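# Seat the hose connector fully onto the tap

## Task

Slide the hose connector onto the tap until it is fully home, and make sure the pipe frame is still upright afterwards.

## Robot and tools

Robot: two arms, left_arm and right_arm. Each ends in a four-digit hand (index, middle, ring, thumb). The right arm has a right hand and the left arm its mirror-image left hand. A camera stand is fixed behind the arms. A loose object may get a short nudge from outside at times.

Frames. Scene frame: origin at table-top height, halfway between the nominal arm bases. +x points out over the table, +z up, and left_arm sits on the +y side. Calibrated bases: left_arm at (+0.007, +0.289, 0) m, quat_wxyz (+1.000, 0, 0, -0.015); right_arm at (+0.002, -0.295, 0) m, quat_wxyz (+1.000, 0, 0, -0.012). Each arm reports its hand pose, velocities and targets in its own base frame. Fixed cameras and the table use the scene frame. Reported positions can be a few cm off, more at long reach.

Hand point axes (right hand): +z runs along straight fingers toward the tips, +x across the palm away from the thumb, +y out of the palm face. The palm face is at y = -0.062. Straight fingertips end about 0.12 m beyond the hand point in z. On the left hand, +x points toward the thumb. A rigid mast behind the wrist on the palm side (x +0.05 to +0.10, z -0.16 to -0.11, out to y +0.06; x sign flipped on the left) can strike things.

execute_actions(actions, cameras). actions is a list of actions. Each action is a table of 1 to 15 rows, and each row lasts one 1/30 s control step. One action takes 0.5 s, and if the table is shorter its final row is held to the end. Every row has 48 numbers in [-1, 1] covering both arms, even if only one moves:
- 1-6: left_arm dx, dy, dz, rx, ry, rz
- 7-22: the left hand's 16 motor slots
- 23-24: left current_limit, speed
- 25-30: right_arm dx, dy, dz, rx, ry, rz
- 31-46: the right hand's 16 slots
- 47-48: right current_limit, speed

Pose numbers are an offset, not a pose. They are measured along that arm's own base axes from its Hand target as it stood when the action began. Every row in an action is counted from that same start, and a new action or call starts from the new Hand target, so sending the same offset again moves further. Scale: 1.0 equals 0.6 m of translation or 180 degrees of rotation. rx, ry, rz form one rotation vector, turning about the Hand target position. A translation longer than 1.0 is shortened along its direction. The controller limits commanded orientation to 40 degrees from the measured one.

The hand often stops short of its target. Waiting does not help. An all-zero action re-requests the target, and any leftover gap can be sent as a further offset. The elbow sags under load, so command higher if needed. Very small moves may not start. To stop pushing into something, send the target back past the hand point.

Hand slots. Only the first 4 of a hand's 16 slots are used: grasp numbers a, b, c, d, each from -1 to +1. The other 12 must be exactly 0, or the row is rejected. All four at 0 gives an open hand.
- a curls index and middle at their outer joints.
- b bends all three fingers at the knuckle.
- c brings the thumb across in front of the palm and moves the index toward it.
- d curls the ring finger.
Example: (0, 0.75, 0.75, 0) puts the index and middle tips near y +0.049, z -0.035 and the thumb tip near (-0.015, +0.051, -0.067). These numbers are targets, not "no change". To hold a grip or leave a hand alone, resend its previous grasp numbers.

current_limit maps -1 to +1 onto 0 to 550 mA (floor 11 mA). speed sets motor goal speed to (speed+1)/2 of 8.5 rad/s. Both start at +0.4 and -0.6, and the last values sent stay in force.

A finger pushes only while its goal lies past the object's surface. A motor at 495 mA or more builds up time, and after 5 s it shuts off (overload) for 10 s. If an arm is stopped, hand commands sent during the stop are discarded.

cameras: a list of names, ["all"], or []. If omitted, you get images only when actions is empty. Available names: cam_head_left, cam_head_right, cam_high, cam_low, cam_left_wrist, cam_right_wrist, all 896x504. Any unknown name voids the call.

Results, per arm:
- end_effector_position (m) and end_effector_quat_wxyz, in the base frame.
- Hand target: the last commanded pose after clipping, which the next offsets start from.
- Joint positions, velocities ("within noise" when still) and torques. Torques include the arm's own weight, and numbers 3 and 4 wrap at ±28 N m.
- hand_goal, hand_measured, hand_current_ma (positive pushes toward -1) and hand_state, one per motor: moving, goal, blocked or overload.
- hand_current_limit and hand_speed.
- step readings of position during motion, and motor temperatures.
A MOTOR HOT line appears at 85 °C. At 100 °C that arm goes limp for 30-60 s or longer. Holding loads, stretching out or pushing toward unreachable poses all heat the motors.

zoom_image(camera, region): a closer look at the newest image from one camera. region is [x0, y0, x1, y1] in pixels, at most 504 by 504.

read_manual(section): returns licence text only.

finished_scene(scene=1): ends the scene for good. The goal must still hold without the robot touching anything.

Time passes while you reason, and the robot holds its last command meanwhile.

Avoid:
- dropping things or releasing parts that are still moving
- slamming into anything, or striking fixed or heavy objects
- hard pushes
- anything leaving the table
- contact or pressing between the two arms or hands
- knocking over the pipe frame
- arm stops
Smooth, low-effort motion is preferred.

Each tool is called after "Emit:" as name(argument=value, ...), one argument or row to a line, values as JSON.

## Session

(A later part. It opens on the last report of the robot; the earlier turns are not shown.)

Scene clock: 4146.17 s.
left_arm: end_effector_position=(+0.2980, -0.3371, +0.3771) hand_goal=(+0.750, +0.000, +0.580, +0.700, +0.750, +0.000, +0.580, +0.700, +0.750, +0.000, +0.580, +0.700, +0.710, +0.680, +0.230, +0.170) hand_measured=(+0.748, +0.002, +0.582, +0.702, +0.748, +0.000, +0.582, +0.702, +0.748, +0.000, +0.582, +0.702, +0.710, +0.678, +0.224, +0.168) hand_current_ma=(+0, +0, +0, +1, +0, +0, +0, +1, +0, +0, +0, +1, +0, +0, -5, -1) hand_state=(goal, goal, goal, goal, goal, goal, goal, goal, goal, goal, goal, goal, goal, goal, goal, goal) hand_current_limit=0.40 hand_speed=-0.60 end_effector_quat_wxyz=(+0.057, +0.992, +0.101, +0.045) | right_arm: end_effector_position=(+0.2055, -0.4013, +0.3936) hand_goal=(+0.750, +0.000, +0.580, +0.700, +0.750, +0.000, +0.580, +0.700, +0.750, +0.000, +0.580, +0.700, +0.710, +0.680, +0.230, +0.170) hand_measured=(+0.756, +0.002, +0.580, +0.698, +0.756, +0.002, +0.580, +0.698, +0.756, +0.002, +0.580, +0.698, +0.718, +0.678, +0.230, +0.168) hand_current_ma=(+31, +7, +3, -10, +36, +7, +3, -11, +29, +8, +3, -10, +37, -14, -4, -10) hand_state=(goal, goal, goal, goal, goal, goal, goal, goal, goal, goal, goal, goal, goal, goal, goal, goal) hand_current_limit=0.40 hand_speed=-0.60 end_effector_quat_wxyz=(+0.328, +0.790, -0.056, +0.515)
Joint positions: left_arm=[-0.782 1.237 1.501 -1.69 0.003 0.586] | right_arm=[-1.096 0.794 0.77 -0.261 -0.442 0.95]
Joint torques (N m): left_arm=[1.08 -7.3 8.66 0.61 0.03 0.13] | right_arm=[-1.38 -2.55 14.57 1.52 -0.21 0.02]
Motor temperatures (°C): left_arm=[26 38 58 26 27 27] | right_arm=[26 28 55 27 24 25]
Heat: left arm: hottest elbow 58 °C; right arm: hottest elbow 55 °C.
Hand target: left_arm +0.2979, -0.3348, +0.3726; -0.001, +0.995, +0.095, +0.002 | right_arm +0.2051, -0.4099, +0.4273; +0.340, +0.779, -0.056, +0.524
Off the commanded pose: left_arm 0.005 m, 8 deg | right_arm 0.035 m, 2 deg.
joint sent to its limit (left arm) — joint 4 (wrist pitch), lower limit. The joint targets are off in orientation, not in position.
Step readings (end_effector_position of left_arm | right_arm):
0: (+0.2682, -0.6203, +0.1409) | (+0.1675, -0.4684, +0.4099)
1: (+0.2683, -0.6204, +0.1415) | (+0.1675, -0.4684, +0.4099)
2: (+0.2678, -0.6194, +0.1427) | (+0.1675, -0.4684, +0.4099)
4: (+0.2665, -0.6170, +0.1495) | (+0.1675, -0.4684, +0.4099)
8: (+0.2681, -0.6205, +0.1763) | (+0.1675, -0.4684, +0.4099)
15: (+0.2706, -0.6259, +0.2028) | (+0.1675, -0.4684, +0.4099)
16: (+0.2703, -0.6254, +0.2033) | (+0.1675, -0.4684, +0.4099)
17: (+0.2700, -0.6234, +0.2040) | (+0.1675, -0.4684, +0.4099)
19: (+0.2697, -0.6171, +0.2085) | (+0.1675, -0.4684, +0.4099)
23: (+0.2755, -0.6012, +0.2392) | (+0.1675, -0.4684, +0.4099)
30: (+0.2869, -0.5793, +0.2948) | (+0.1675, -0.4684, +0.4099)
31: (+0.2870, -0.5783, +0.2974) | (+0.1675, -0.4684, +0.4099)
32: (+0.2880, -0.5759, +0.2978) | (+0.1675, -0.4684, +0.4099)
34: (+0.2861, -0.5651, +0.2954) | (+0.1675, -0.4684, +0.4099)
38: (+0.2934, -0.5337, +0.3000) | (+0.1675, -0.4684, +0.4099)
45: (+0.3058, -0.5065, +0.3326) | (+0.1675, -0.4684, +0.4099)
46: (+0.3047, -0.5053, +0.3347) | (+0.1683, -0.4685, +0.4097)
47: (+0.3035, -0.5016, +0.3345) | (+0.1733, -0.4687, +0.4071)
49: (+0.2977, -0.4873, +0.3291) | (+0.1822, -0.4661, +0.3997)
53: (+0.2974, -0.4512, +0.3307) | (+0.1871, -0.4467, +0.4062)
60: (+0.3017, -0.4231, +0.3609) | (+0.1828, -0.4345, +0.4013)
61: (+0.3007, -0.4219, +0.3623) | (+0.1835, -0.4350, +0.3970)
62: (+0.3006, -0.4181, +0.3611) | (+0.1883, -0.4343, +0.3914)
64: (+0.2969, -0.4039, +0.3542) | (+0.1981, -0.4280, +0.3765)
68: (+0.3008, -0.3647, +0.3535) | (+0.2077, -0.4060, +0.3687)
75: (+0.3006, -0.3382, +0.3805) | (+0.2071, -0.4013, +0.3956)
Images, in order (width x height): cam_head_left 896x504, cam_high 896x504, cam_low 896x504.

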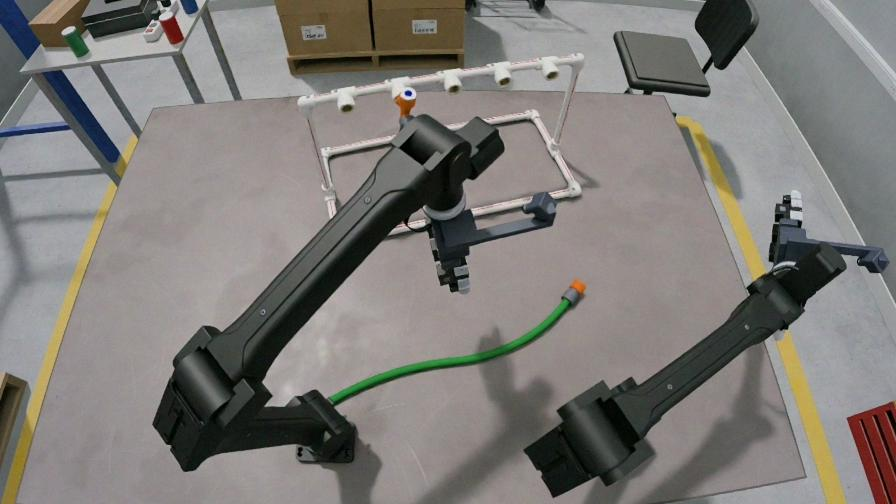

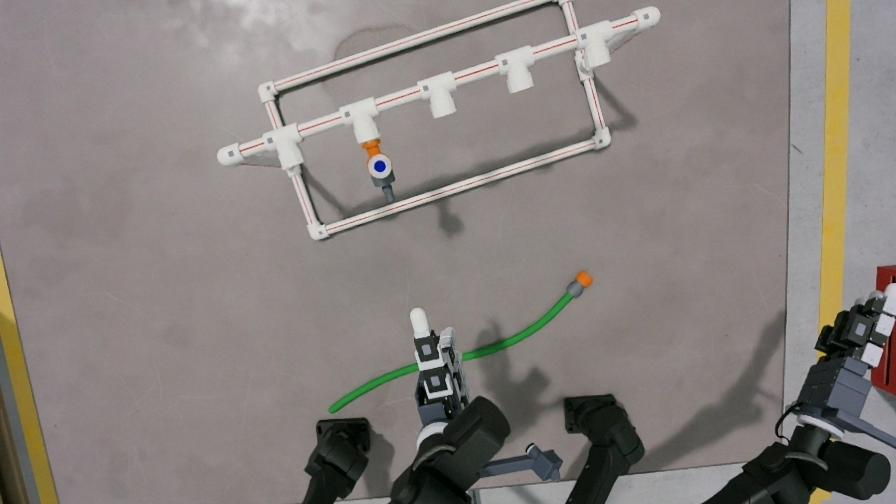

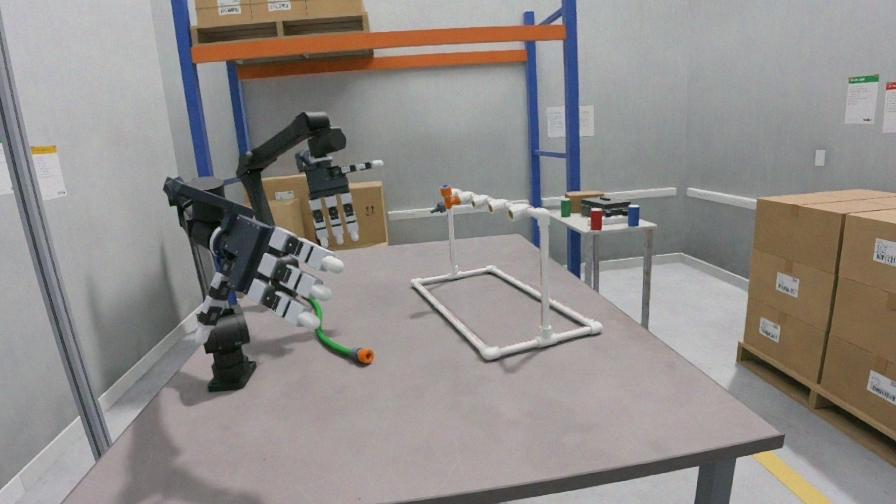

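Emit:
execute_actions(
  actions=[
    [[0.03,0.14,-0.03,0,0,0.03,0,0,0,0,0,0,0,0,0,0,0,0,0,0,0,0,0.4,-0.6,0.05,0.06,0,0.0896,-0.0006,0.0761,0,0,0,0,0,0,0,0,0,0,0,0,0,0,0,0,0.4,-0.6]],
    [[0.02,0.14,-0.03,0,0,0.03,0,0,0,0,0,0,0,0,0,0,0,0,0,0,0,0,0.4,-0.6,0.05,0.05,0,0.0896,-0.0006,0.0761,0,0,0,0,0,0,0,0,0,0,0,0,0,0,0,0,0.4,-0.6]],
    [[0.0,0.14,0,0,0,0.03,0,0,0,0,0,0,0,0,0,0,0,0,0,0,0,0,0.4,-0.6,0.02,0.07,-0.03,0.0917,0.0643,0.038,0,0,0,0,0,0,0,0,0,0,0,0,0,0,0,0,0.4,-0.6]],
    [[0.0,0.14,0,0,0,0.03,0,0,0,0,0,0,0,0,0,0,0,0,0,0,0,0,0.4,-0.6,0.02,0.09,-0.05,0.0917,0.0643,0.038,0,0,0,0,0,0,0,0,0,0,0,0,0,0,0,0,0.4,-0.6]],
  ],
  cameras=["cam_head_left","cam_high","cam_low"],
)

Emit:
zoom_image(
  camera="cam_high",
  region=[500, 230, 640, 350],
)

Scene clock: 4161.13 s.
left_arm: end_effector_position=(+0.3290, -0.0005, +0.3354) hand_goal=(+0.750, +0.000, +0.580, +0.700, +0.750, +0.000, +0.580, +0.700, +0.750, +0.000, +0.580, +0.700, +0.710, +0.680, +0.230, +0.170) hand_measured=(+0.750, +0.002, +0.580, +0.702, +0.748, +0.000, +0.582, +0.702, +0.748, +0.000, +0.582, +0.702, +0.710, +0.678, +0.224, +0.168) hand_current_ma=(+0, +0, +0, +1, +0, +0, +0, +1, +0, +0, +0, +1, +0, +0, -4, -1) hand_state=(goal, goal, goal, goal, goal, goal, goal, goal, goal, goal, goal, goal, goal, goal, goal, goal) hand_current_limit=0.40 hand_speed=-0.60 end_effector_quat_wxyz=(+0.011, +0.958, +0.282, +0.059) | right_arm: end_effector_position=(+0.2836, -0.2410, +0.3592) hand_goal=(+0.750, +0.000, +0.580, +0.700, +0.750, +0.000, +0.580, +0.700, +0.750, +0.000, +0.580, +0.700, +0.710, +0.680, +0.230, +0.170) hand_measured=(+0.746, +0.002, +0.580, +0.698, +0.746, +0.002, +0.580, +0.698, +0.746, +0.002, +0.580, +0.698, +0.706, +0.678, +0.230, +0.168) hand_current_ma=(-24, +8, +2, -10, -25, +7, +2, -11, -20, +9, +3, -10, -16, -14, -5, -10) hand_state=(goal, goal, goal, goal, goal, goal, goal, goal, goal, goal, goal, goal, goal, goal, goal, goal) hand_current_limit=0.40 hand_speed=-0.60 end_effector_quat_wxyz=(-0.277, +0.881, -0.111, +0.367)
Joint positions: left_arm=[0.231 0.988 1.226 -1.689 0.016 1.229] | right_arm=[-0.957 1.142 1.383 -1.683 -0.949 0.93]
Joint torques (N m): left_arm=[1.44 -4.48 9.54 0.53 0.14 0.15] | right_arm=[-0.32 -4.84 12.48 -0.23 -0.81 0.11]
Motor temperatures (°C): left_arm=[26 37 55 26 27 27] | right_arm=[26 28 59 27 24 25]
Heat: left arm: hottest elbow 55 °C; right arm: hottest elbow 59 °C.
Hand target: left_arm +0.3280, +0.0013, +0.3364; -0.002, +0.960, +0.280, +0.002 | right_arm +0.2891, -0.2479, +0.3794; -0.314, +0.881, -0.077, +0.345
Off the commanded pose: left_arm 0.002 m, 7 deg | right_arm 0.022 m, 6 deg.
joint sent to its limit (left arm) — joint 4 (wrist pitch), lower limit. The joint targets are off in orientation, not in position.
joint sent to its limit (right arm) — joint 4 (wrist pitch), lower limit. The joint targets are off in orientation, not in position.
Step readings (end_effector_position of left_arm | right_arm):
0: (+0.2980, -0.3371, +0.3771) | (+0.2055, -0.4013, +0.3935)
1: (+0.2981, -0.3368, +0.3767) | (+0.2061, -0.4009, +0.3932)
2: (+0.2984, -0.3345, +0.3744) | (+0.2104, -0.3975, +0.3905)
4: (+0.3017, -0.3195, +0.3647) | (+0.2220, -0.3858, +0.3829)
8: (+0.3189, -0.2731, +0.3486) | (+0.2346, -0.3669, +0.3866)
15: (+0.3209, -0.2547, +0.3559) | (+0.2348, -0.3634, +0.4048)
16: (+0.3203, -0.2544, +0.3561) | (+0.2353, -0.3633, +0.4038)
17: (+0.3199, -0.2515, +0.3549) | (+0.2397, -0.3586, +0.4009)
19: (+0.3216, -0.2353, +0.3475) | (+0.2496, -0.3472, +0.3954)
23: (+0.3328, -0.1860, +0.3346) | (+0.2632, -0.3355, +0.3973)
30: (+0.3336, -0.1696, +0.3375) | (+0.2645, -0.3343, +0.3985)
31: (+0.3331, -0.1694, +0.3375) | (+0.2642, -0.3340, +0.3977)
32: (+0.3328, -0.1669, +0.3370) | (+0.2629, -0.3311, +0.3945)
34: (+0.3336, -0.1501, +0.3335) | (+0.2606, -0.3218, +0.3884)
38: (+0.3366, -0.0996, +0.3318) | (+0.2670, -0.3019, +0.3874)
45: (+0.3327, -0.0838, +0.3385) | (+0.2714, -0.2946, +0.3866)
46: (+0.3324, -0.0837, +0.3385) | (+0.2713, -0.2943, +0.3853)
47: (+0.3324, -0.0812, +0.3388) | (+0.2709, -0.2912, +0.3825)
49: (+0.3343, -0.0629, +0.3385) | (+0.2704, -0.2811, +0.3756)
53: (+0.3352, -0.0109, +0.3361) | (+0.2808, -0.2521, +0.3634)
60: (+0.3310, +0.0011, +0.3356) | (+0.2843, -0.2416, +0.3582)
Images, in order (width x height): cam_head_left 896x504, cam_high 896x504, cam_low 896x504.

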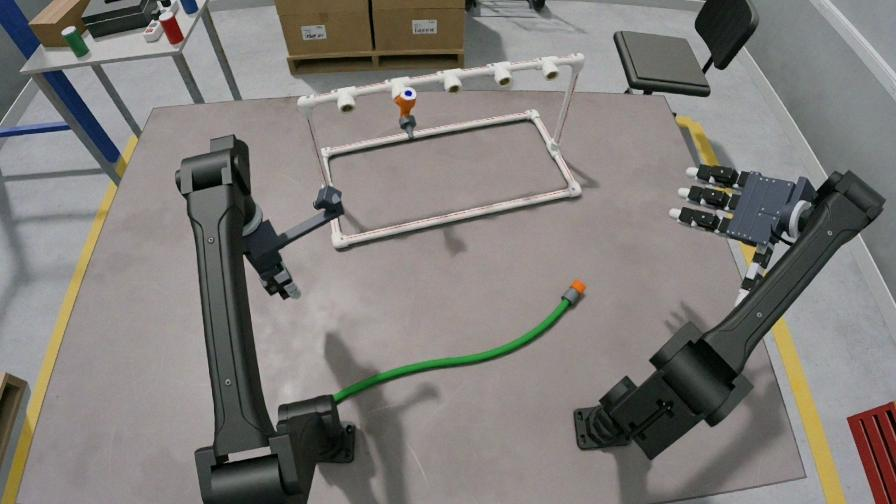

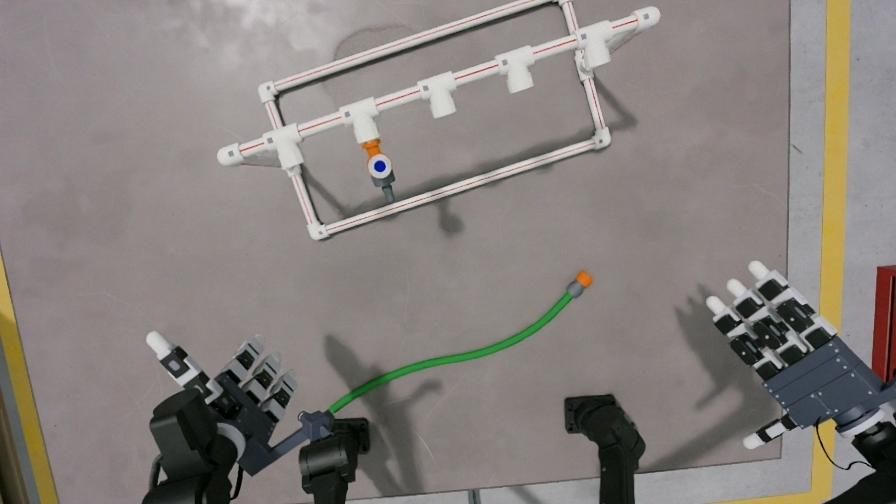

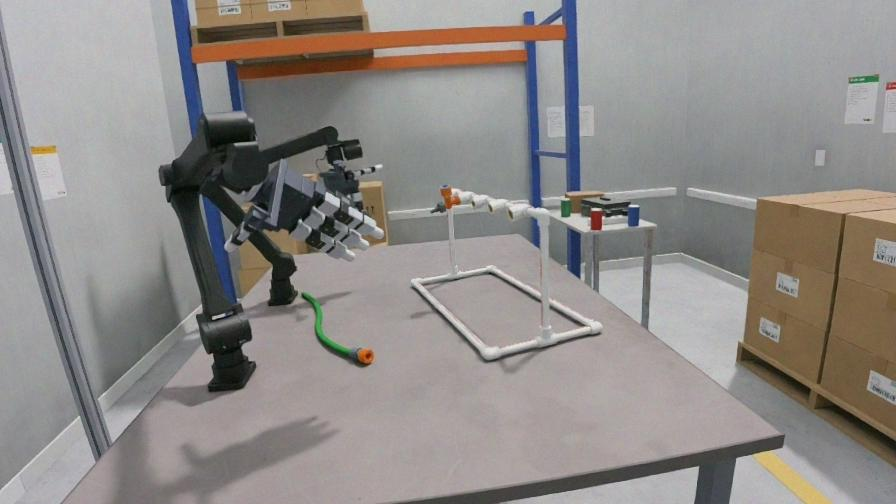

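Scaled by 3.600.

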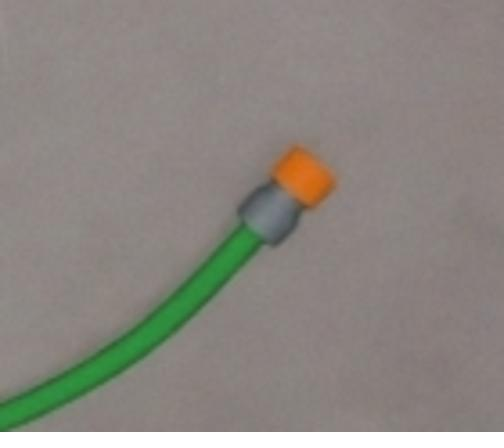

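Emit:
execute_actions(
  actions=[
    [[0,0,0,0,0,0,0,0,0,0,0,0,0,0,0,0,0,0,0,0,0,0,0.4,-0.6,0.016,0.122,-0.075,0.0613,0.0427,0.0253,0,0,0,0,0,0,0,0,0,0,0,0,0,0,0,0,0.4,-0.6]],
    [[0,0,0,0,0,0,0,0,0,0,0,0,0,0,0,0,0,0,0,0,0,0,0.4,-0.6,0.016,0.122,-0.075,0.0613,0.0427,0.0253,0.25,-0.1,0.4,-0.8,0,0,0,0,0,0,0,0,0,0,0,0,0.4,-0.6]],
    [[0,0,0,0,0,0,0,0,0,0,0,0,0,0,0,0,0,0,0,0,0,0,0.4,-0.6,0.016,0.122,-0.075,0.0613,0.0427,0.0253,0.25,-0.25,0.82,-0.8,0,0,0,0,0,0,0,0,0,0,0,0,0.4,-0.6]],
    [[0,0,0,0,0,0,0,0,0,0,0,0,0,0,0,0,0,0,0,0,0,0,0.4,-0.6,0.016,0.122,-0.075,0,0,0,0.25,-0.25,0.82,-0.8,0,0,0,0,0,0,0,0,0,0,0,0,0.4,-0.6]],
  ],
  cameras=["cam_head_right","cam_high","cam_low"],
)

Emit:
zoom_image(
  camera="cam_low",
  region=[270, 220, 450, 380],
)

Scene clock: 4184.07 s.
left_arm: end_effector_position=(+0.3288, -0.0008, +0.3353) hand_goal=(+0.750, +0.000, +0.580, +0.700, +0.750, +0.000, +0.580, +0.700, +0.750, +0.000, +0.580, +0.700, +0.710, +0.680, +0.230, +0.170) hand_measured=(+0.750, +0.002, +0.580, +0.702, +0.748, +0.000, +0.582, +0.702, +0.748, +0.000, +0.582, +0.702, +0.710, +0.678, +0.224, +0.168) hand_current_ma=(+0, +0, +0, +1, +0, +0, +0, +1, +0, +0, +0, +1, +0, +0, -4, -1) hand_state=(goal, goal, goal, goal, goal, goal, goal, goal, goal, goal, goal, goal, goal, goal, goal, goal) hand_current_limit=0.40 hand_speed=-0.60 end_effector_quat_wxyz=(+0.011, +0.958, +0.280, +0.059) | right_arm: end_effector_position=(+0.3300, +0.0413, +0.1980) hand_goal=(+0.746, +0.000, -0.090, +0.412, +0.966, +0.000, +0.230, +0.584, +1.000, +0.000, +1.000, +1.000, -0.658, +0.680, +0.026, -0.040) hand_measured=(+0.728, +0.002, -0.088, +0.414, +0.946, +0.002, +0.224, +0.580, +0.986, +0.002, +0.994, +0.998, -0.656, +0.678, +0.028, -0.038) hand_current_ma=(-93, +7, +6, +12, -107, +7, -26, -15, -72, +9, -27, -13, +9, -13, +7, +14) hand_state=(goal, goal, goal, goal, blocked, goal, goal, goal, goal, goal, goal, goal, goal, goal, goal, goal) hand_current_limit=0.40 hand_speed=-0.60 end_effector_quat_wxyz=(-0.573, +0.805, -0.128, +0.083)
Joint positions: left_arm=[0.231 0.988 1.226 -1.689 0.016 1.232] | right_arm=[-0.295 1.224 0.958 -1.289 -1.234 1.601]
Joint torques (N m): left_arm=[1.38 -4.54 9.65 0.62 0.13 0.15] | right_arm=[0.03 -7.82 7.31 0.39 -1 0.11]
Motor temperatures (°C): left_arm=[26 35 52 26 27 27] | right_arm=[26 28 56 27 25 25]
Heat: left arm: hottest elbow 52 °C; right arm: hottest elbow 56 °C.
Hand target: left_arm +0.3280, +0.0013, +0.3364; -0.002, +0.960, +0.280, +0.002 | right_arm +0.3275, +0.0450, +0.1993; -0.567, +0.809, -0.128, +0.090
Off the commanded pose: left_arm 0.002 m, 7 deg | right_arm 0.005 m, 1 deg.
joint sent to its limit (left arm) — joint 4 (wrist pitch), lower limit. The joint targets are off in orientation, not in position.
Step readings (end_effector_position of left_arm | right_arm):
0: (+0.3289, -0.0006, +0.3354) | (+0.2835, -0.2410, +0.3592)
1: (+0.3289, -0.0006, +0.3354) | (+0.2836, -0.2407, +0.3592)
2: (+0.3289, -0.0006, +0.3354) | (+0.2847, -0.2383, +0.3588)
4: (+0.3289, -0.0006, +0.3354) | (+0.2888, -0.2287, +0.3565)
8: (+0.3288, -0.0007, +0.3353) | (+0.3016, -0.1961, +0.3439)
15: (+0.3288, -0.0007, +0.3353) | (+0.3028, -0.1803, +0.3346)
16: (+0.3288, -0.0007, +0.3353) | (+0.3027, -0.1796, +0.3343)
17: (+0.3288, -0.0007, +0.3353) | (+0.3036, -0.1756, +0.3330)
19: (+0.3288, -0.0008, +0.3353) | (+0.3048, -0.1606, +0.3241)
23: (+0.3288, -0.0008, +0.3353) | (+0.3076, -0.1203, +0.3012)
30: (+0.3288, -0.0008, +0.3353) | (+0.3090, -0.1036, +0.2959)
31: (+0.3288, -0.0008, +0.3353) | (+0.3090, -0.1030, +0.2958)
32: (+0.3288, -0.0008, +0.3353) | (+0.3099, -0.0984, +0.2954)
34: (+0.3288, -0.0008, +0.3353) | (+0.3112, -0.0822, +0.2890)
38: (+0.3288, -0.0008, +0.3353) | (+0.3125, -0.0445, +0.2641)
45: (+0.3288, -0.0008, +0.3353) | (+0.3181, -0.0307, +0.2456)
46: (+0.3288, -0.0008, +0.3353) | (+0.3182, -0.0301, +0.2454)
47: (+0.3288, -0.0008, +0.3353) | (+0.3199, -0.0264, +0.2444)
49: (+0.3288, -0.0008, +0.3353) | (+0.3237, -0.0126, +0.2356)
53: (+0.3288, -0.0008, +0.3353) | (+0.3194, +0.0262, +0.2078)
60: (+0.3288, -0.0008, +0.3353) | (+0.3302, +0.0413, +0.1967)
Images, in order (width x height): cam_head_right 896x504, cam_high 896x504, cam_low 896x504.

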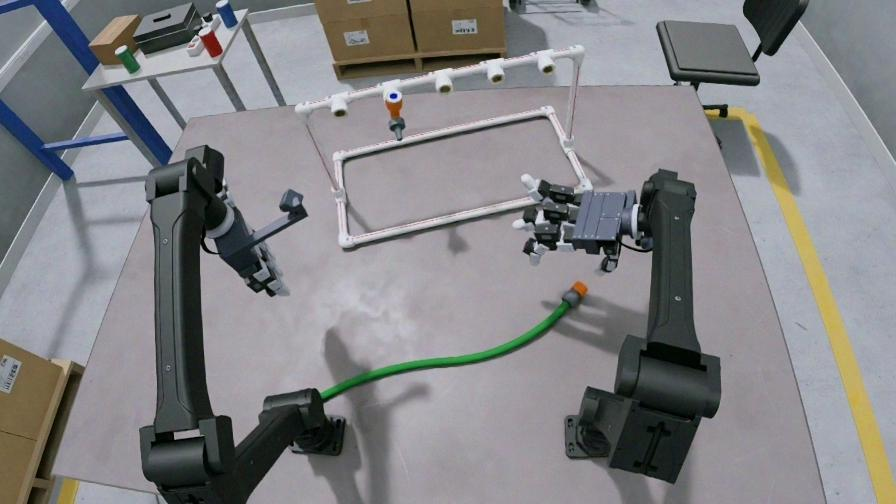

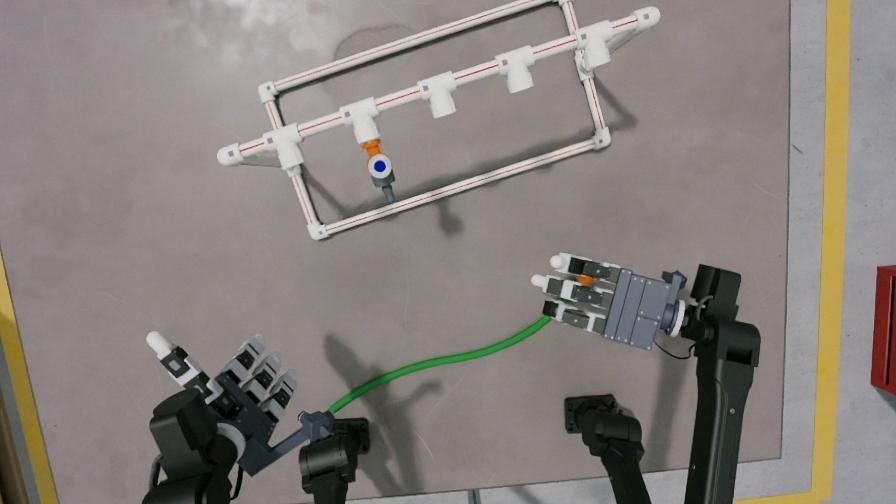

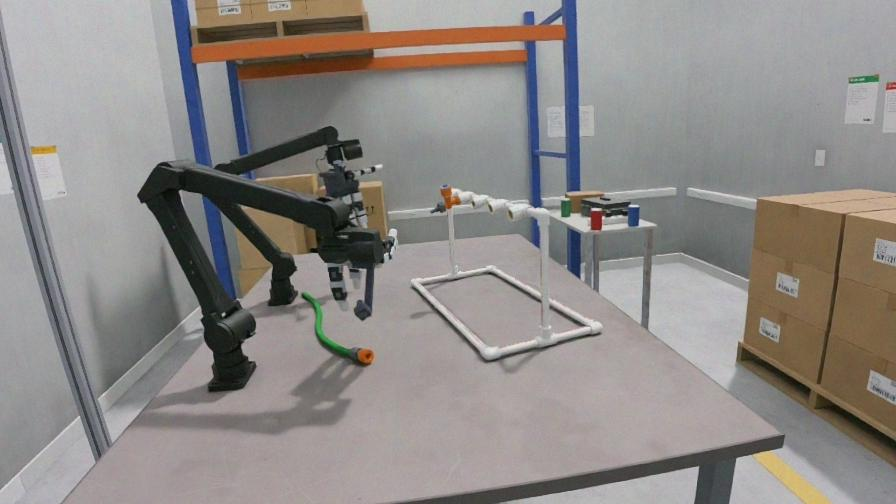

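Scaled by 2.800.

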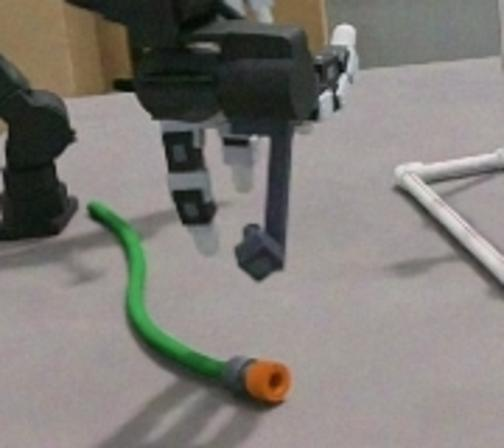

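Emit:
execute_actions(
  actions=[
    [[0,0,0,0,0,0,0,0,0,0,0,0,0,0,0,0,0,0,0,0,0,0,0.4,-0.6,0.005,0.003,-0.12,0,0,0,0.25,-0.25,0.82,-0.8,0,0,0,0,0,0,0,0,0,0,0,0,0.4,-0.6]],
    [[0,0,0,0,0,0,0,0,0,0,0,0,0,0,0,0,0,0,0,0,0,0,0.4,-0.6,0.0,0.0,-0.1,0,0,0,0.25,-0.25,0.82,-0.8,0,0,0,0,0,0,0,0,0,0,0,0,0.4,-0.6]],
  ],
  cameras=["cam_head_right","cam_high","cam_low"],
)

Emit:
zoom_image(
  camera="cam_low",
  region=[290, 250, 430, 380],
)

Emit:
zoom_image(
  camera="cam_high",
  region=[500, 220, 680, 360],
)

Scene clock: 4208.63 s.
left_arm: end_effector_position=(+0.3288, -0.0008, +0.3353) hand_goal=(+0.750, +0.000, +0.580, +0.700, +0.750, +0.000, +0.580, +0.700, +0.750, +0.000, +0.580, +0.700, +0.710, +0.680, +0.230, +0.170) hand_measured=(+0.750, +0.002, +0.580, +0.702, +0.748, +0.000, +0.582, +0.702, +0.748, +0.000, +0.582, +0.702, +0.710, +0.678, +0.224, +0.168) hand_current_ma=(+0, +0, +0, +1, +0, +0, +0, +1, +0, +0, +0, +1, +0, +0, -4, -1) hand_state=(goal, goal, goal, goal, goal, goal, goal, goal, goal, goal, goal, goal, goal, goal, goal, goal) hand_current_limit=0.40 hand_speed=-0.60 end_effector_quat_wxyz=(+0.011, +0.958, +0.280, +0.059) | right_arm: end_effector_position=(+0.3297, +0.0434, +0.0702) hand_goal=(+0.746, +0.000, -0.090, +0.412, +0.966, +0.000, +0.230, +0.584, +1.000, +0.000, +1.000, +1.000, -0.658, +0.680, +0.026, -0.040) hand_measured=(+0.730, +0.002, -0.088, +0.414, +0.946, +0.002, +0.224, +0.580, +0.986, +0.002, +0.994, +0.998, -0.656, +0.678, +0.028, -0.038) hand_current_ma=(-82, +7, +6, +12, -100, +7, -26, -15, -71, +9, -27, -13, +5, -13, +7, +14) hand_state=(goal, goal, goal, goal, goal, goal, goal, goal, goal, goal, goal, goal, goal, goal, goal, goal) hand_current_limit=0.40 hand_speed=-0.60 end_effector_quat_wxyz=(-0.566, +0.809, -0.129, +0.095)
Joint positions: left_arm=[0.231 0.988 1.226 -1.689 0.016 1.232] | right_arm=[-0.285 1.363 0.71 -0.814 -1.22 1.674]
Joint torques (N m): left_arm=[1.26 -4.42 9.62 0.5 0.12 0.15] | right_arm=[0.09 -6.36 6.5 0.54 -1.08 0.11]
Heat: left arm: hottest elbow 50 °C; right arm: hottest elbow 53 °C.
Hand target: left_arm +0.3280, +0.0013, +0.3364; -0.002, +0.960, +0.280, +0.002 | right_arm +0.3304, +0.0468, +0.0674; -0.567, +0.809, -0.128, +0.090
Off the commanded pose: left_arm 0.002 m, 7 deg | right_arm 0.004 m, 0 deg.
joint sent to its limit (left arm) — joint 4 (wrist pitch), lower limit. The joint targets are off in orientation, not in position.
Step readings (end_effector_position of left_arm | right_arm):
0: (+0.3288, -0.0008, +0.3353) | (+0.3299, +0.0413, +0.1980)
1: (+0.3288, -0.0008, +0.3353) | (+0.3298, +0.0414, +0.1976)
2: (+0.3288, -0.0008, +0.3353) | (+0.3307, +0.0411, +0.1950)
4: (+0.3288, -0.0008, +0.3353) | (+0.3310, +0.0411, +0.1820)
8: (+0.3288, -0.0008, +0.3353) | (+0.3220, +0.0432, +0.1476)
15: (+0.3288, -0.0008, +0.3353) | (+0.3287, +0.0432, +0.1310)
16: (+0.3288, -0.0008, +0.3353) | (+0.3298, +0.0431, +0.1309)
17: (+0.3288, -0.0008, +0.3353) | (+0.3311, +0.0427, +0.1290)
19: (+0.3288, -0.0008, +0.3353) | (+0.3327, +0.0424, +0.1196)
23: (+0.3288, -0.0008, +0.3353) | (+0.3252, +0.0444, +0.0889)
30: (+0.3288, -0.0008, +0.3353) | (+0.3274, +0.0437, +0.0701)
Images, in order (width x height): cam_head_right 896x504, cam_high 896x504, cam_low 896x504.

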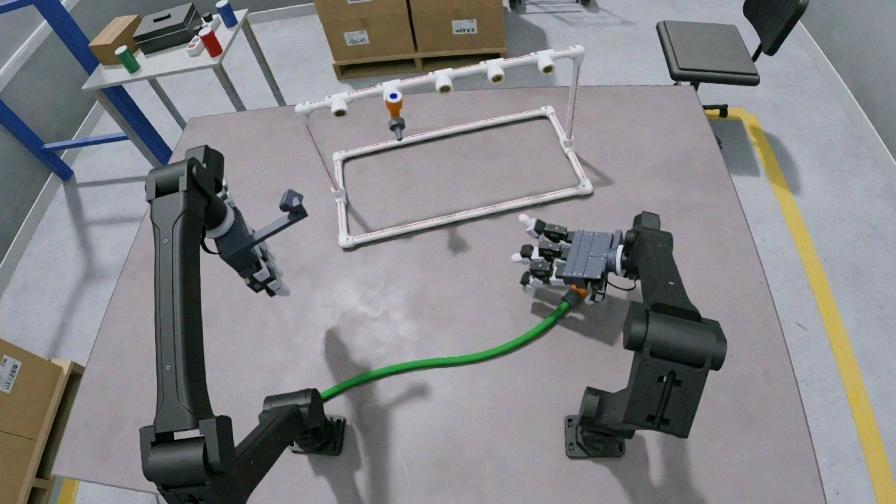

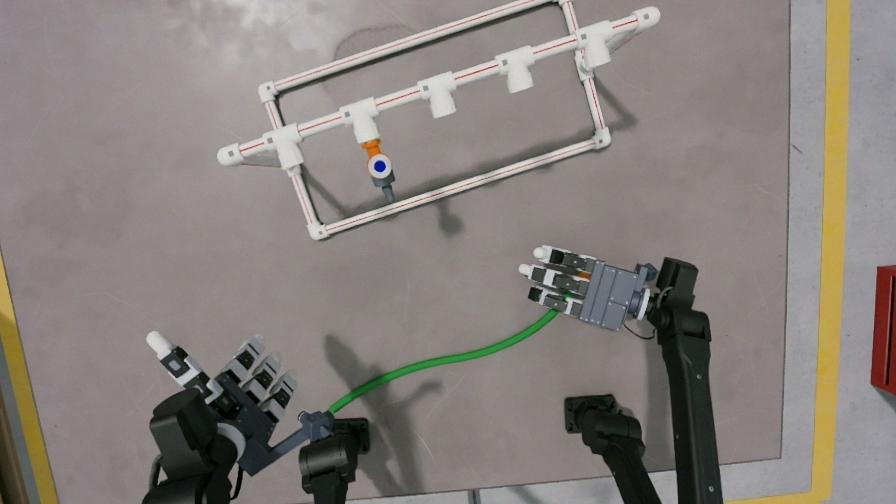

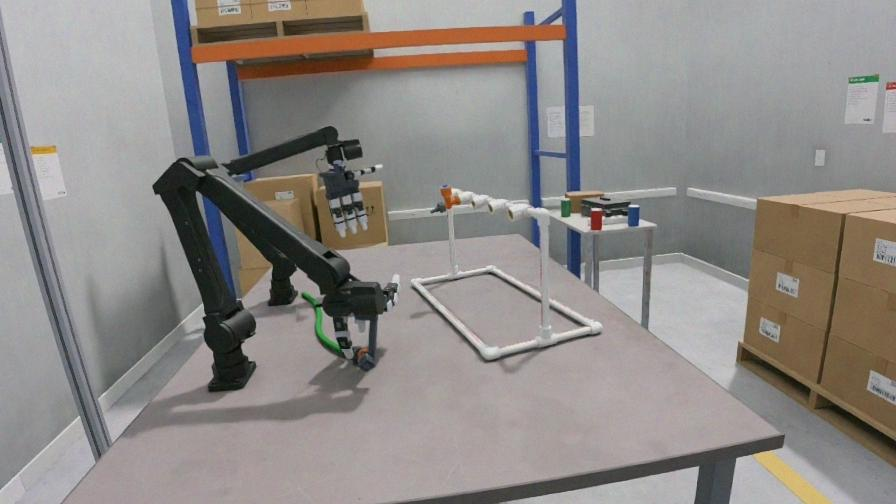

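Scaled by 3.600.

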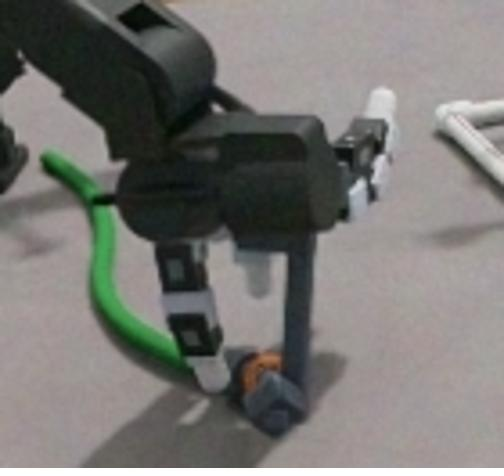

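Scaled by 2.800.

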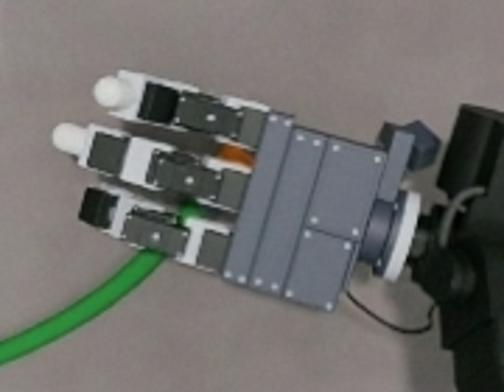

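Emit:
execute_actions(
  actions=[
    [[0,0,0,0,0,0,0,0,0,0,0,0,0,0,0,0,0,0,0,0,0,0,0.4,-0.6,0.0,0.0,-0.028,0,0,0,0.25,-0.25,0.82,-0.8,0,0,0,0,0,0,0,0,0,0,0,0,0.4,-0.6]],
    [[0,0,0,0,0,0,0,0,0,0,0,0,0,0,0,0,0,0,0,0,0,0,0.4,-0.6,0.025,0.06,0.0,0,0,0,0.25,-0.25,0.82,-0.8,0,0,0,0,0,0,0,0,0,0,0,0,0.4,-0.6]],
    [[0,0,0,0,0,0,0,0,0,0,0,0,0,0,0,0,0,0,0,0,0,0,0.4,-0.6,0.02,0.05,0.0,0,0,0,0.25,-0.25,0.82,-0.8,0,0,0,0,0,0,0,0,0,0,0,0,0.4,-0.6]],
  ],
  cameras=["cam_head_right","cam_high","cam_low"],
)

Emit:
zoom_image(
  camera="cam_low",
  region=[290, 250, 430, 380],
)

Emit:
zoom_image(
  camera="cam_high",
  region=[480, 220, 660, 360],
)

Scene clock: 4240.50 s.
left_arm: end_effector_position=(+0.3288, -0.0008, +0.3353) hand_goal=(+0.750, +0.000, +0.580, +0.700, +0.750, +0.000, +0.580, +0.700, +0.750, +0.000, +0.580, +0.700, +0.710, +0.680, +0.230, +0.170) hand_measured=(+0.750, +0.002, +0.580, +0.702, +0.748, +0.000, +0.582, +0.702, +0.748, +0.000, +0.582, +0.702, +0.710, +0.678, +0.224, +0.168) hand_current_ma=(+0, +0, +0, +1, +0, +0, +0, +1, +0, +0, +0, +1, +0, +0, -4, -1) hand_state=(goal, goal, goal, goal, goal, goal, goal, goal, goal, goal, goal, goal, goal, goal, goal, goal) hand_current_limit=0.40 hand_speed=-0.60 end_effector_quat_wxyz=(+0.011, +0.958, +0.280, +0.059) | right_arm: end_effector_position=(+0.3531, +0.1103, +0.0535) hand_goal=(+0.746, +0.000, -0.090, +0.412, +0.966, +0.000, +0.230, +0.584, +1.000, +0.000, +1.000, +1.000, -0.658, +0.680, +0.026, -0.040) hand_measured=(+0.730, +0.002, -0.088, +0.414, +0.946, +0.002, +0.224, +0.580, +0.986, +0.002, +0.994, +0.998, -0.660, +0.678, +0.028, -0.038) hand_current_ma=(-82, +7, +6, +12, -100, +7, -26, -15, -71, +9, -27, -13, -8, -13, +13, +16) hand_state=(goal, goal, goal, goal, goal, goal, goal, goal, goal, goal, goal, goal, goal, goal, goal, goal) hand_current_limit=0.40 hand_speed=-0.60 end_effector_quat_wxyz=(-0.567, +0.814, -0.104, +0.076)
Joint positions: left_arm=[0.231 0.988 1.226 -1.689 0.016 1.232] | right_arm=[-0.07 1.398 0.664 -0.362 -1.171 2.074]
Joint torques (N m): left_arm=[1.44 -4.6 9.55 0.47 0.11 0.14] | right_arm=[-0.26 -6.36 7.17 1.21 -0.87 0.12]
Motor temperatures (°C): left_arm=[26 33 49 26 27 27] | right_arm=[26 28 49 27 27 25]
Heat: left arm: hottest elbow 49 °C; right arm: hottest elbow 49 °C.
Hand target: left_arm +0.3280, +0.0013, +0.3364; -0.002, +0.960, +0.280, +0.002 | right_arm +0.3576, +0.1128, +0.0507; -0.566, +0.809, -0.128, +0.090
Off the commanded pose: left_arm 0.002 m, 7 deg | right_arm 0.006 m, 3 deg.
joint sent to its limit (left arm) — joint 4 (wrist pitch), lower limit. The joint targets are off in orientation, not in position.
joint sent to its limit (right arm) — joint 6 (wrist roll), upper limit. The joint targets are off in orientation, not in position.
Step readings (end_effector_position of left_arm | right_arm):
0: (+0.3288, -0.0008, +0.3353) | (+0.3297, +0.0434, +0.0702)
1: (+0.3288, -0.0008, +0.3353) | (+0.3298, +0.0434, +0.0702)
2: (+0.3288, -0.0008, +0.3353) | (+0.3305, +0.0431, +0.0700)
4: (+0.3288, -0.0008, +0.3353) | (+0.3326, +0.0425, +0.0684)
8: (+0.3288, -0.0008, +0.3353) | (+0.3328, +0.0425, +0.0614)
15: (+0.3288, -0.0008, +0.3353) | (+0.3320, +0.0427, +0.0567)
16: (+0.3288, -0.0008, +0.3353) | (+0.3323, +0.0428, +0.0567)
17: (+0.3288, -0.0008, +0.3353) | (+0.3338, +0.0439, +0.0565)
19: (+0.3288, -0.0008, +0.3353) | (+0.3391, +0.0505, +0.0567)
23: (+0.3288, -0.0008, +0.3353) | (+0.3477, +0.0713, +0.0584)
30: (+0.3288, -0.0008, +0.3353) | (+0.3497, +0.0787, +0.0539)
31: (+0.3288, -0.0008, +0.3353) | (+0.3493, +0.0788, +0.0532)
32: (+0.3288, -0.0008, +0.3353) | (+0.3500, +0.0797, +0.0526)
34: (+0.3288, -0.0008, +0.3353) | (+0.3531, +0.0842, +0.0527)
38: (+0.3288, -0.0008, +0.3353) | (+0.3551, +0.1024, +0.0547)
45: (+0.3288, -0.0008, +0.3353) | (+0.3536, +0.1101, +0.0536)
Images, in order (width x height): cam_head_right 896x504, cam_high 896x504, cam_low 896x504.

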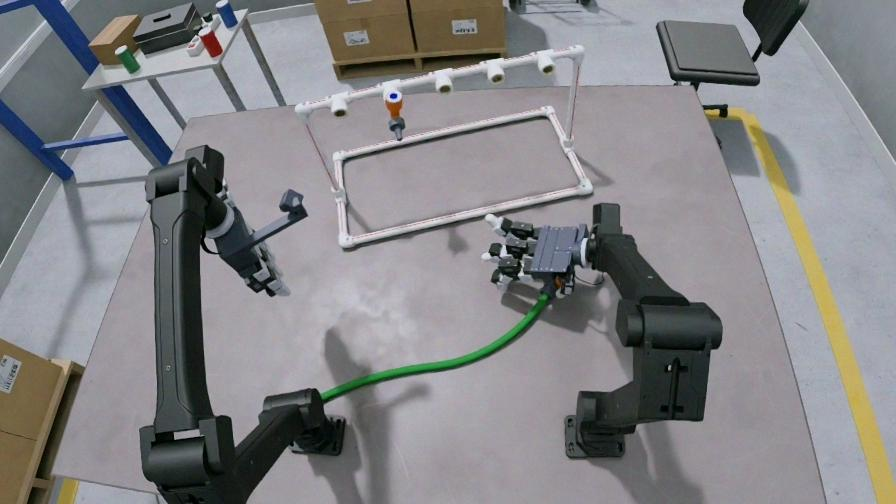

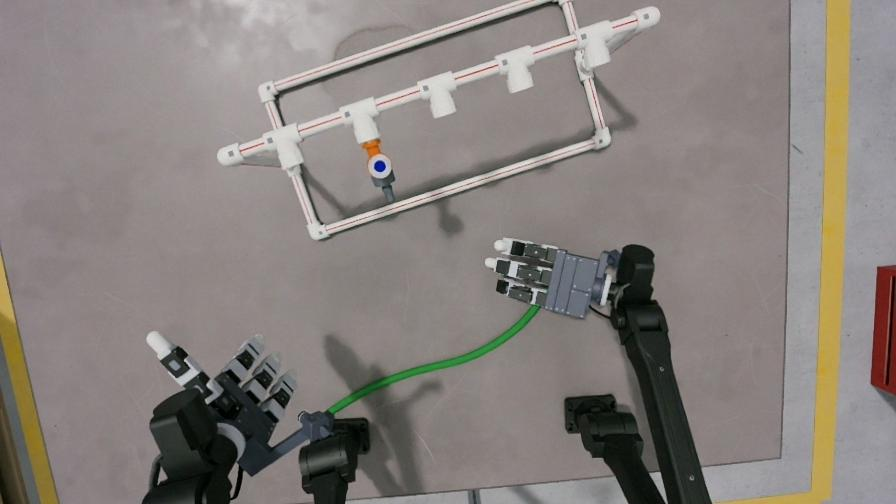

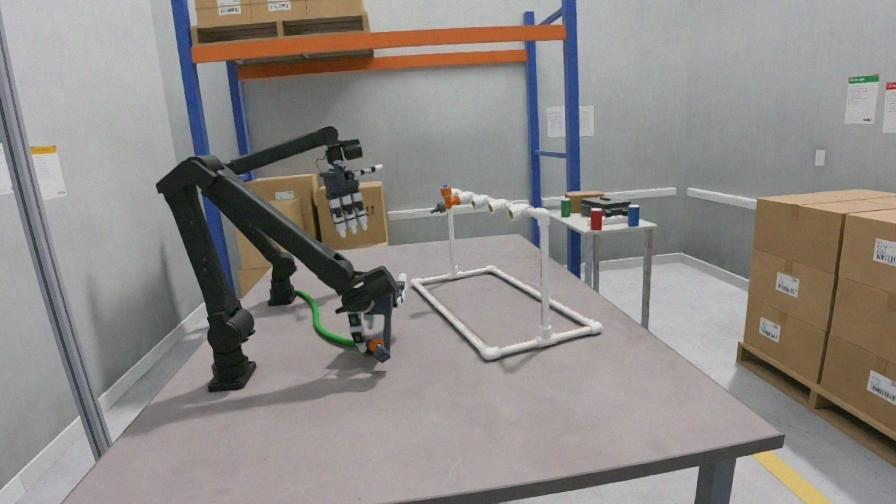

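Scaled by 3.600.

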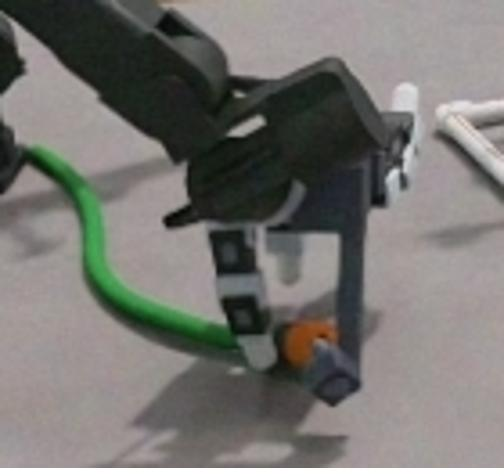

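Scaled by 2.800.

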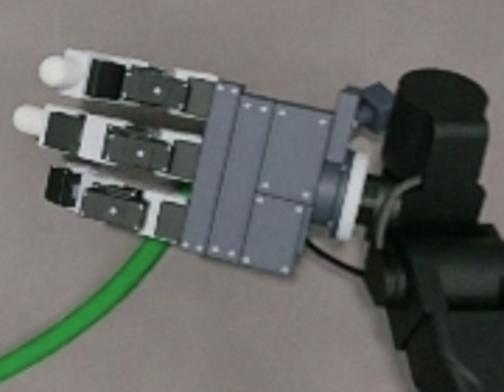

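Emit:
execute_actions(
  actions=[
    [[0,0,0,0,0,0,0,0,0,0,0,0,0,0,0,0,0,0,0,0,0,0,0.4,-0.6,0.025,0.06,0.0,0,0,0.03,0.25,-0.25,0.82,-0.8,0,0,0,0,0,0,0,0,0,0,0,0,0.4,-0.6]],
    [[0,0,0,0,0,0,0,0,0,0,0,0,0,0,0,0,0,0,0,0,0,0,0.4,-0.6,0.02,0.04,0.0,0,0,0.02,0.25,-0.25,0.82,-0.8,0,0,0,0,0,0,0,0,0,0,0,0,0.4,-0.6]],
    [[0,0,0,0,0,0,0,0,0,0,0,0,0,0,0,0,0,0,0,0,0,0,0.4,-0.6,-0.03,-0.11,0.02,0,0,0,0.25,-0.25,0.82,-0.8,0,0,0,0,0,0,0,0,0,0,0,0,0.4,-0.6]],
    [[0,0,0,0,0,0,0,0,0,0,0,0,0,0,0,0,0,0,0,0,0,0,0.4,-0.6,-0.03,-0.11,0.09,0,0,0,0.25,-0.25,0.82,-0.8,0,0,0,0,0,0,0,0,0,0,0,0,0.4,-0.6]],
  ],
  cameras=["cam_high","cam_low"],
)

Emit:
zoom_image(
  camera="cam_high",
  region=[460, 200, 640, 340],
)

Scene clock: 4254.43 s.
left_arm: end_effector_position=(+0.3288, -0.0008, +0.3353) hand_goal=(+0.750, +0.000, +0.580, +0.700, +0.750, +0.000, +0.580, +0.700, +0.750, +0.000, +0.580, +0.700, +0.710, +0.680, +0.230, +0.170) hand_measured=(+0.750, +0.002, +0.580, +0.702, +0.748, +0.000, +0.582, +0.702, +0.748, +0.000, +0.582, +0.702, +0.710, +0.678, +0.224, +0.168) hand_current_ma=(+0, +0, +0, +1, +0, +0, +0, +1, +0, +0, +0, +1, +0, +0, -4, -1) hand_state=(goal, goal, goal, goal, goal, goal, goal, goal, goal, goal, goal, goal, goal, goal, goal, goal) hand_current_limit=0.40 hand_speed=-0.60 end_effector_quat_wxyz=(+0.011, +0.958, +0.280, +0.059) | right_arm: end_effector_position=(+0.3301, +0.0494, +0.1072) hand_goal=(+0.746, +0.000, -0.090, +0.412, +0.966, +0.000, +0.230, +0.584, +1.000, +0.000, +1.000, +1.000, -0.658, +0.680, +0.026, -0.040) hand_measured=(+0.730, +0.002, -0.088, +0.414, +0.946, +0.002, +0.224, +0.580, +0.986, +0.002, +0.994, +0.998, -0.658, +0.680, +0.028, -0.038) hand_current_ma=(-82, +7, +5, +12, -100, +6, -26, -15, -71, +8, -27, -13, +2, +1, +8, +14) hand_state=(goal, goal, goal, goal, goal, goal, goal, goal, goal, goal, goal, goal, goal, goal, goal, goal) hand_current_limit=0.40 hand_speed=-0.60 end_effector_quat_wxyz=(-0.568, +0.817, -0.086, +0.045)
Joint positions: left_arm=[0.231 0.988 1.226 -1.689 0.016 1.232] | right_arm=[-0.253 1.405 0.868 -1.216 -1.206 1.402]
Joint torques (N m): left_arm=[1.38 -4.31 9.61 0.51 0.13 0.14] | right_arm=[-1.32 -6.83 10.25 -0.75 -0.99 -0.07]
Heat: left arm: hottest elbow 49 °C; right arm: hottest elbow 49 °C.
Hand target: left_arm +0.3280, +0.0013, +0.3364; -0.002, +0.960, +0.280, +0.002 | right_arm +0.3486, +0.0408, +0.1166; -0.572, +0.817, -0.064, +0.046
Off the commanded pose: left_arm 0.002 m, 7 deg | right_arm 0.022 m, 3 deg.
joint sent to its limit (left arm) — joint 4 (wrist pitch), lower limit. The joint targets are off in orientation, not in position.
Step readings (end_effector_position of left_arm | right_arm):
0: (+0.3288, -0.0008, +0.3353) | (+0.3531, +0.1103, +0.0535)
1: (+0.3288, -0.0008, +0.3353) | (+0.3530, +0.1105, +0.0534)
2: (+0.3288, -0.0008, +0.3353) | (+0.3526, +0.1115, +0.0528)
4: (+0.3288, -0.0008, +0.3353) | (+0.3509, +0.1179, +0.0501)
8: (+0.3288, -0.0008, +0.3353) | (+0.3471, +0.1375, +0.0426)
15: (+0.3288, -0.0008, +0.3353) | (+0.3512, +0.1444, +0.0438)
16: (+0.3288, -0.0008, +0.3353) | (+0.3511, +0.1444, +0.0434)
17: (+0.3288, -0.0008, +0.3353) | (+0.3512, +0.1455, +0.0431)
19: (+0.3288, -0.0008, +0.3353) | (+0.3538, +0.1492, +0.0424)
23: (+0.3288, -0.0008, +0.3353) | (+0.3620, +0.1616, +0.0436)
30: (+0.3288, -0.0008, +0.3353) | (+0.3644, +0.1675, +0.0437)
31: (+0.3288, -0.0008, +0.3353) | (+0.3644, +0.1675, +0.0436)
32: (+0.3288, -0.0008, +0.3353) | (+0.3635, +0.1662, +0.0436)
34: (+0.3288, -0.0008, +0.3353) | (+0.3600, +0.1581, +0.0448)
38: (+0.3288, -0.0008, +0.3353) | (+0.3612, +0.1261, +0.0483)
45: (+0.3288, -0.0008, +0.3353) | (+0.3531, +0.1087, +0.0512)
46: (+0.3288, -0.0008, +0.3353) | (+0.3516, +0.1086, +0.0510)
47: (+0.3288, -0.0008, +0.3353) | (+0.3488, +0.1069, +0.0518)
49: (+0.3288, -0.0008, +0.3353) | (+0.3384, +0.0986, +0.0579)
53: (+0.3288, -0.0008, +0.3353) | (+0.3279, +0.0686, +0.0804)
60: (+0.3288, -0.0008, +0.3353) | (+0.3294, +0.0505, +0.1094)
Images, in order (width x height): cam_high 896x504, cam_low 896x504.

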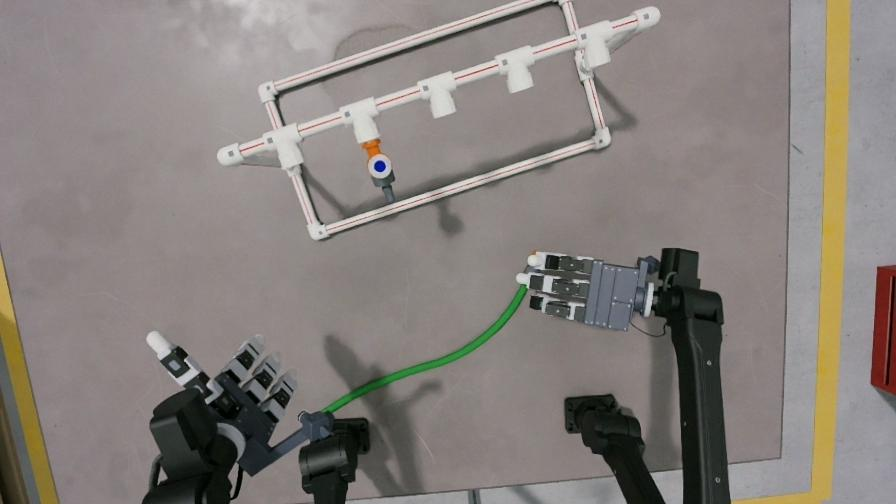

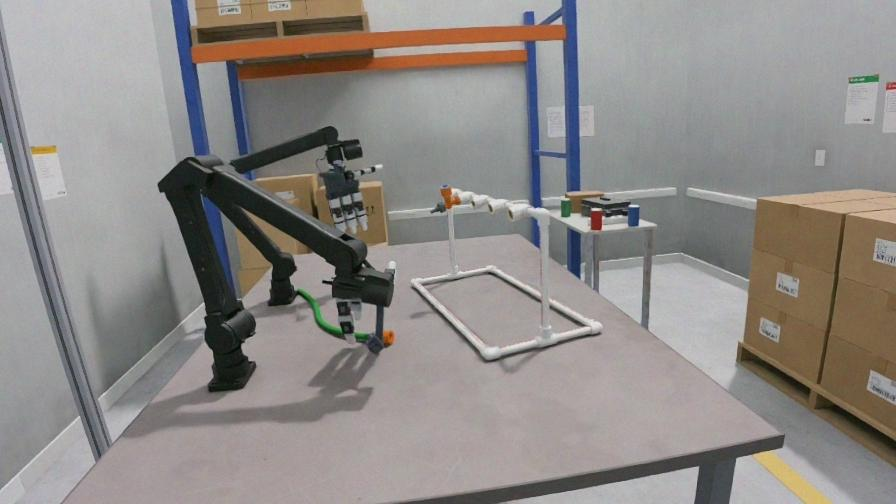

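Scaled by 2.800.

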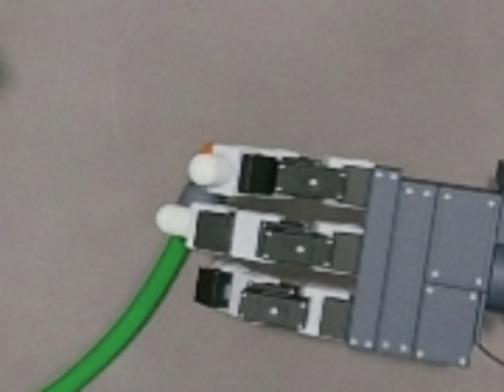

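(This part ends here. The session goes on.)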